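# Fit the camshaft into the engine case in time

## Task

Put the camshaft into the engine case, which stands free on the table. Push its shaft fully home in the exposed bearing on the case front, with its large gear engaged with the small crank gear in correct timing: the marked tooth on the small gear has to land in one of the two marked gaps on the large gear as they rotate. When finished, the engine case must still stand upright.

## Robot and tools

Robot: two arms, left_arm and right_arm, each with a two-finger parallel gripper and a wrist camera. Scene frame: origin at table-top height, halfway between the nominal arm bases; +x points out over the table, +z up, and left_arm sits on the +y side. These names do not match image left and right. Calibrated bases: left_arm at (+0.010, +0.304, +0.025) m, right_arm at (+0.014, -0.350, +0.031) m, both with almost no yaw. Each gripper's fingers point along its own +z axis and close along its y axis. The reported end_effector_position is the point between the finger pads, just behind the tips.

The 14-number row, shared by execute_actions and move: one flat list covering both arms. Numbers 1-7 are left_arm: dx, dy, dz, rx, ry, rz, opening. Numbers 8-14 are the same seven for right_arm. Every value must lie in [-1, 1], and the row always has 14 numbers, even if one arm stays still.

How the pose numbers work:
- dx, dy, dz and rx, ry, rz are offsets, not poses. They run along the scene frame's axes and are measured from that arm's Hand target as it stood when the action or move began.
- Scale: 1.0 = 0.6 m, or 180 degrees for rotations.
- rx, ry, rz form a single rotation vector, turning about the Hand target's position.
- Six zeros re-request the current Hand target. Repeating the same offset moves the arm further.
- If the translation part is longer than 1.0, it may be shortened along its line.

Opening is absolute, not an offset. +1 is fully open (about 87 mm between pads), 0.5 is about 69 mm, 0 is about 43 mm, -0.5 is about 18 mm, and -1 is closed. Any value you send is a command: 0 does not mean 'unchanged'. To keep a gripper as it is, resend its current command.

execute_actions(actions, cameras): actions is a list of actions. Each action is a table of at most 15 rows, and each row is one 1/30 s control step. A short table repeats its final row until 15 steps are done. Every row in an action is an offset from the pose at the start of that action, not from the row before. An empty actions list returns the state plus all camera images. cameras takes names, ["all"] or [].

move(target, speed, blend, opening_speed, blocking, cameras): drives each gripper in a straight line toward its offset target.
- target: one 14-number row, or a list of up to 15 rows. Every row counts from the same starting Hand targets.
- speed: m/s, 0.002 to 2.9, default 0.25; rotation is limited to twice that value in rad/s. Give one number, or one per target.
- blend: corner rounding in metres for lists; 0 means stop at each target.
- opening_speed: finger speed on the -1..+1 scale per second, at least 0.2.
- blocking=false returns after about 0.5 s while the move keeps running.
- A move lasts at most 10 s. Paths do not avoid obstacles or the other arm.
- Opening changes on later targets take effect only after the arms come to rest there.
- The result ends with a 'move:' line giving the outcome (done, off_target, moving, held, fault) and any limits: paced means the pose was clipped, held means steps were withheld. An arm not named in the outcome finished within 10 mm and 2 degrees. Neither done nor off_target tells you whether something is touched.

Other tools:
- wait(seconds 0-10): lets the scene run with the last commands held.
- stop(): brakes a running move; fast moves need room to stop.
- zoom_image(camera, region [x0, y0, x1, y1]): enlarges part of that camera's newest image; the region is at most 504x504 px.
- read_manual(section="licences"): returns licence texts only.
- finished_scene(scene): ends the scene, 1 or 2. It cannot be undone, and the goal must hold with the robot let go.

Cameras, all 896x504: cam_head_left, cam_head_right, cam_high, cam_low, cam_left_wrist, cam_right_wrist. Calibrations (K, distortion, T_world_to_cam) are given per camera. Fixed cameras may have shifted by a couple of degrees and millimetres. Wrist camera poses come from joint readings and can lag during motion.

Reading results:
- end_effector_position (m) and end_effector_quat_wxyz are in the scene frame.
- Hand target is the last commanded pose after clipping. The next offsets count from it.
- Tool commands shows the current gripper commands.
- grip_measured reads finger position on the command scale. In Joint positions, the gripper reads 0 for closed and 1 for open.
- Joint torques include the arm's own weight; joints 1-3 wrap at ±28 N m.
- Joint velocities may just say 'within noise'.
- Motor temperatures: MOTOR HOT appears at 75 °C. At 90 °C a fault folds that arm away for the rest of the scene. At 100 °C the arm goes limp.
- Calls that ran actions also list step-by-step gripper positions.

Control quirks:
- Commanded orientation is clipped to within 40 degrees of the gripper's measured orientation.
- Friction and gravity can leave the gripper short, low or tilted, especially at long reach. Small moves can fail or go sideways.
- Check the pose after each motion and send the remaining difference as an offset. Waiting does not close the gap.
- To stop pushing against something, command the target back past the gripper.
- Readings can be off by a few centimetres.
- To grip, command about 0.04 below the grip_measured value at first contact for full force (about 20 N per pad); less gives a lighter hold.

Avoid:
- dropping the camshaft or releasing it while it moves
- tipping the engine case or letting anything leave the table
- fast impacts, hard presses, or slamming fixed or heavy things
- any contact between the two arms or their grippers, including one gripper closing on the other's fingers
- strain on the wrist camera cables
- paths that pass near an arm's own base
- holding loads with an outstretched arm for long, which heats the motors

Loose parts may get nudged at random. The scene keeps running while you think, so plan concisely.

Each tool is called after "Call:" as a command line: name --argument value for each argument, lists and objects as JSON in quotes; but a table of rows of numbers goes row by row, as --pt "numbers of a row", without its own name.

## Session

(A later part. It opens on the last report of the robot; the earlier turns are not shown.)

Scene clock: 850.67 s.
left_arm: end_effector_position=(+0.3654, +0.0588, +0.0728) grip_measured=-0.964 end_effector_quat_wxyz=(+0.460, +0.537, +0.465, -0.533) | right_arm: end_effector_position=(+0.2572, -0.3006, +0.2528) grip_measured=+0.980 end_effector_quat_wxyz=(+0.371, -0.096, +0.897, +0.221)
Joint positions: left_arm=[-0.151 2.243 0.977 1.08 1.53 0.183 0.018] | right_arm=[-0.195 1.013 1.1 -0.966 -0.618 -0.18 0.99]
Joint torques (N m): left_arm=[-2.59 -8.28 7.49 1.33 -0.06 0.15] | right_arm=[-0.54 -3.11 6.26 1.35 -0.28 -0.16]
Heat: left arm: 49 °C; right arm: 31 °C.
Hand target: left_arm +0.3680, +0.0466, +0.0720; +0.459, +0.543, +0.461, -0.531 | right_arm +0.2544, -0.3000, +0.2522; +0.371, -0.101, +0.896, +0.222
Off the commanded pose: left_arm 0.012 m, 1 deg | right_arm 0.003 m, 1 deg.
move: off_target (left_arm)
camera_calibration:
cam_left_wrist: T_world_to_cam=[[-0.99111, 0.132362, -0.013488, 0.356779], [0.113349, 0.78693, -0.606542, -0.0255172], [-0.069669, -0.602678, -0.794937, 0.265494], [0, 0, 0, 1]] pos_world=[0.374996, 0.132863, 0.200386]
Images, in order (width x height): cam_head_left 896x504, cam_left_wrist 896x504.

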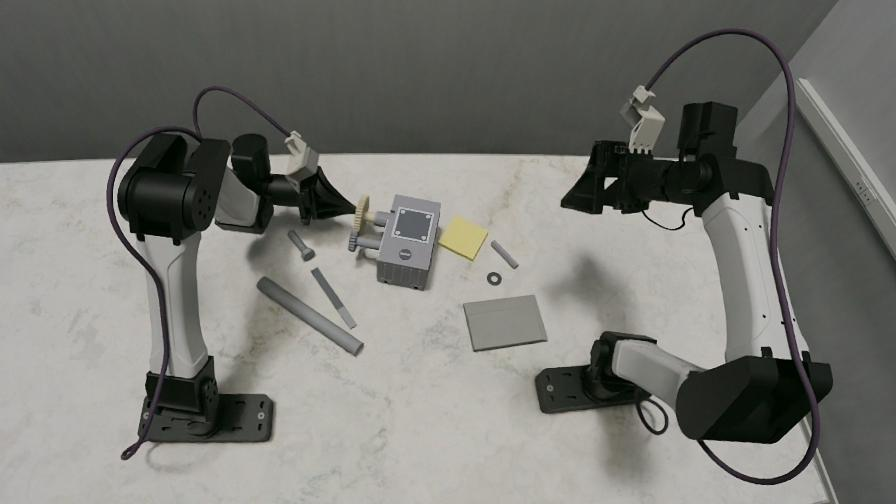

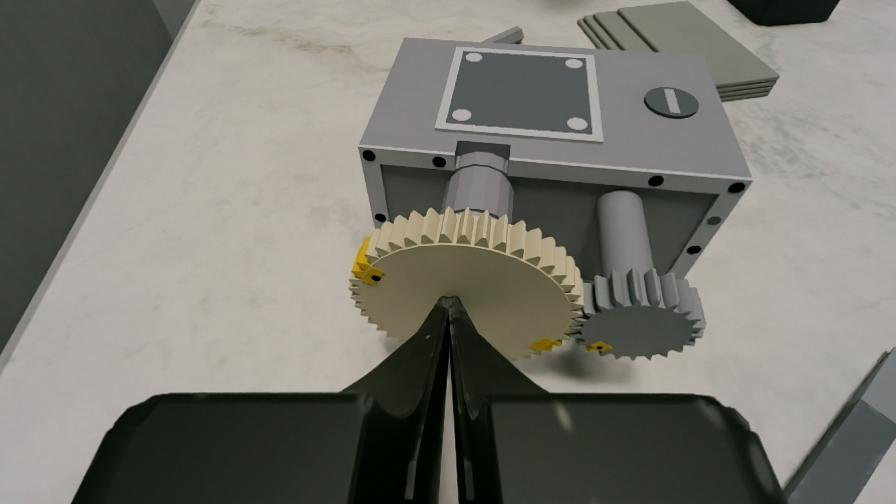

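Push a little more at center.

Call:
move --pt "0.0 0.024 -0.004 0 0 0 -1 0 0 0 0 0 0 1" --pt "-0.012 0.01 -0.008 0 0 0 -1 0 0 0 0 0 0 1" --pt "-0.017 -0.025 -0.008 0 0 0 -1 0 0 0 0 0 0 1" --speed 0.04

Call:
move --target '[0.02,0.15,0.05,0,0,0,-1,0,0,0,0,0,0,1]' --speed 0.12 --cameras '["cam_left_wrist","cam_head_left"]'

Call:
zoom_image --camera "cam_left_wrist" --region '[400, 50, 740, 270]'

Call:
zoom_image --camera "cam_head_left" --region '[310, 170, 460, 300]'

Scene clock: 858.87 s.
left_arm: end_effector_position=(+0.3697, +0.0465, +0.0718) grip_measured=-0.964 end_effector_quat_wxyz=(+0.470, +0.534, +0.474, -0.520) | right_arm: end_effector_position=(+0.2572, -0.3006, +0.2528) grip_measured=+0.980 end_effector_quat_wxyz=(+0.371, -0.096, +0.897, +0.221)
Joint positions: left_arm=[-0.182 2.243 0.977 1.093 1.463 0.181 0.018] | right_arm=[-0.195 1.013 1.1 -0.966 -0.618 -0.18 0.99]
Joint torques (N m): left_arm=[-3.73 -8.05 4.86 1.71 0.21 -0.03] | right_arm=[-0.53 -3.12 6.23 1.35 -0.27 -0.16]
Heat: left arm: 48 °C; right arm: 31 °C.
Hand target: left_arm +0.3578, +0.0317, +0.0672; +0.459, +0.543, +0.461, -0.531 | right_arm +0.2544, -0.3000, +0.2522; +0.371, -0.101, +0.896, +0.222
Off the commanded pose: left_arm 0.020 m, 2 deg | right_arm 0.003 m, 1 deg.
move: off_target (left_arm)

Scene clock: 860.10 s.
left_arm: end_effector_position=(+0.3739, +0.1204, +0.0889) grip_measured=-0.964 end_effector_quat_wxyz=(+0.492, +0.503, +0.497, -0.508) | right_arm: end_effector_position=(+0.2572, -0.3006, +0.2528) grip_measured=+0.980 end_effector_quat_wxyz=(+0.371, -0.096, +0.897, +0.221)
Joint positions: left_arm=[0.014 2.145 0.888 1.052 1.571 0.196 0.018] | right_arm=[-0.195 1.013 1.1 -0.966 -0.618 -0.18 0.99]
Joint torques (N m): left_arm=[0.36 -11.14 4.19 1.43 0.3 0.05] | right_arm=[-0.5 -3.14 6.26 1.34 -0.26 -0.13]
Heat: left arm: 48 °C; right arm: 31 °C.
Hand target: left_arm +0.3698, +0.1216, +0.0972; +0.459, +0.543, +0.461, -0.531 | right_arm +0.2544, -0.3000, +0.2522; +0.371, -0.101, +0.896, +0.222
Off the commanded pose: left_arm 0.009 m, 8 deg | right_arm 0.003 m, 1 deg.
joint sent to its limit (left arm) — joint 5 (wrist yaw), upper limit. The joint targets are off in orientation, not in position.
move: off_target (left_arm)
camera_calibration:
cam_left_wrist: T_world_to_cam=[[-0.999947, 0.00836675, -0.00600436, 0.374913], [0.0102913, 0.790386, -0.612523, -0.0266087], [-0.00037907, -0.612553, -0.79043, 0.290879], [0, 0, 0, 1]] pos_world=[0.375278, 0.196073, 0.215872]
Images, in order (width x height): cam_head_left 896x504, cam_left_wrist 896x504.

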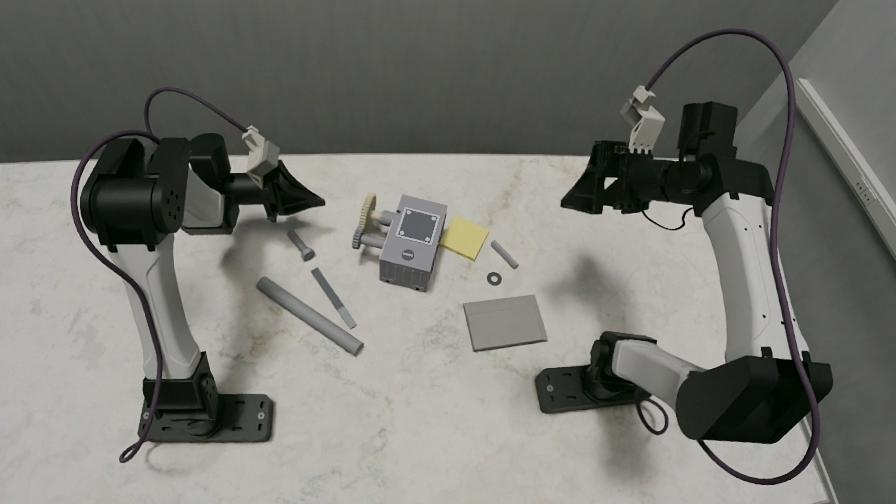

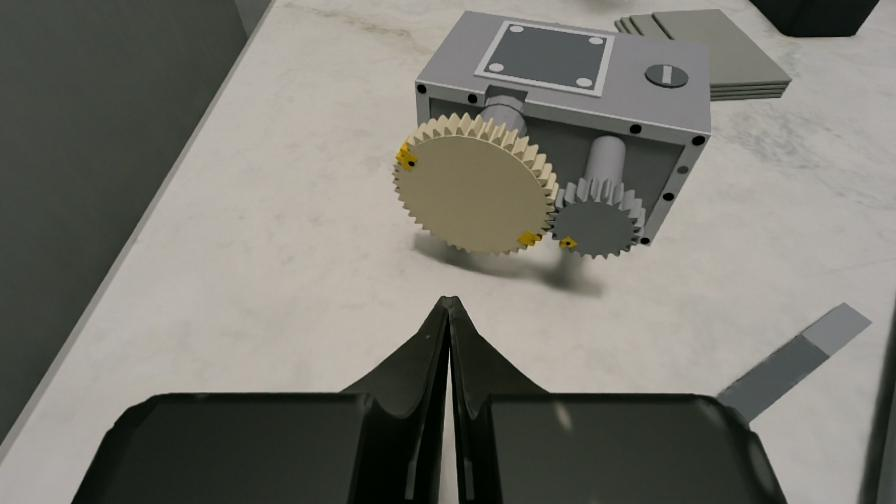

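Scaled by 1.482.

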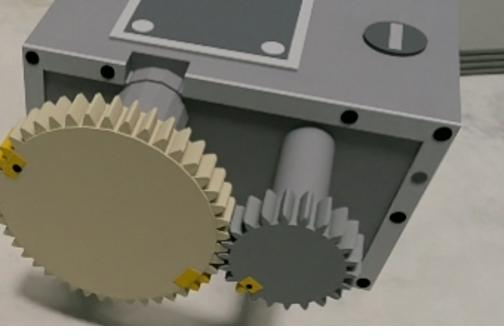

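Scaled by 3.360.

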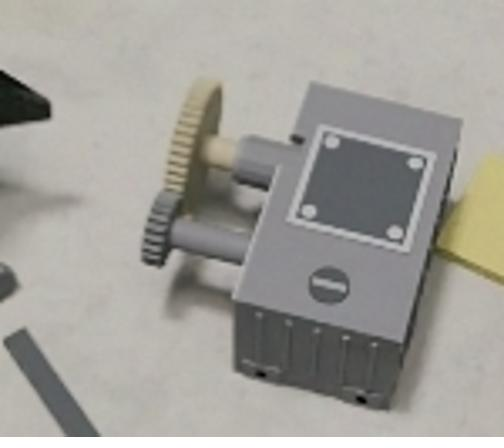

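Call:
finished_scene --scene 2

The scene is finished: the task was done.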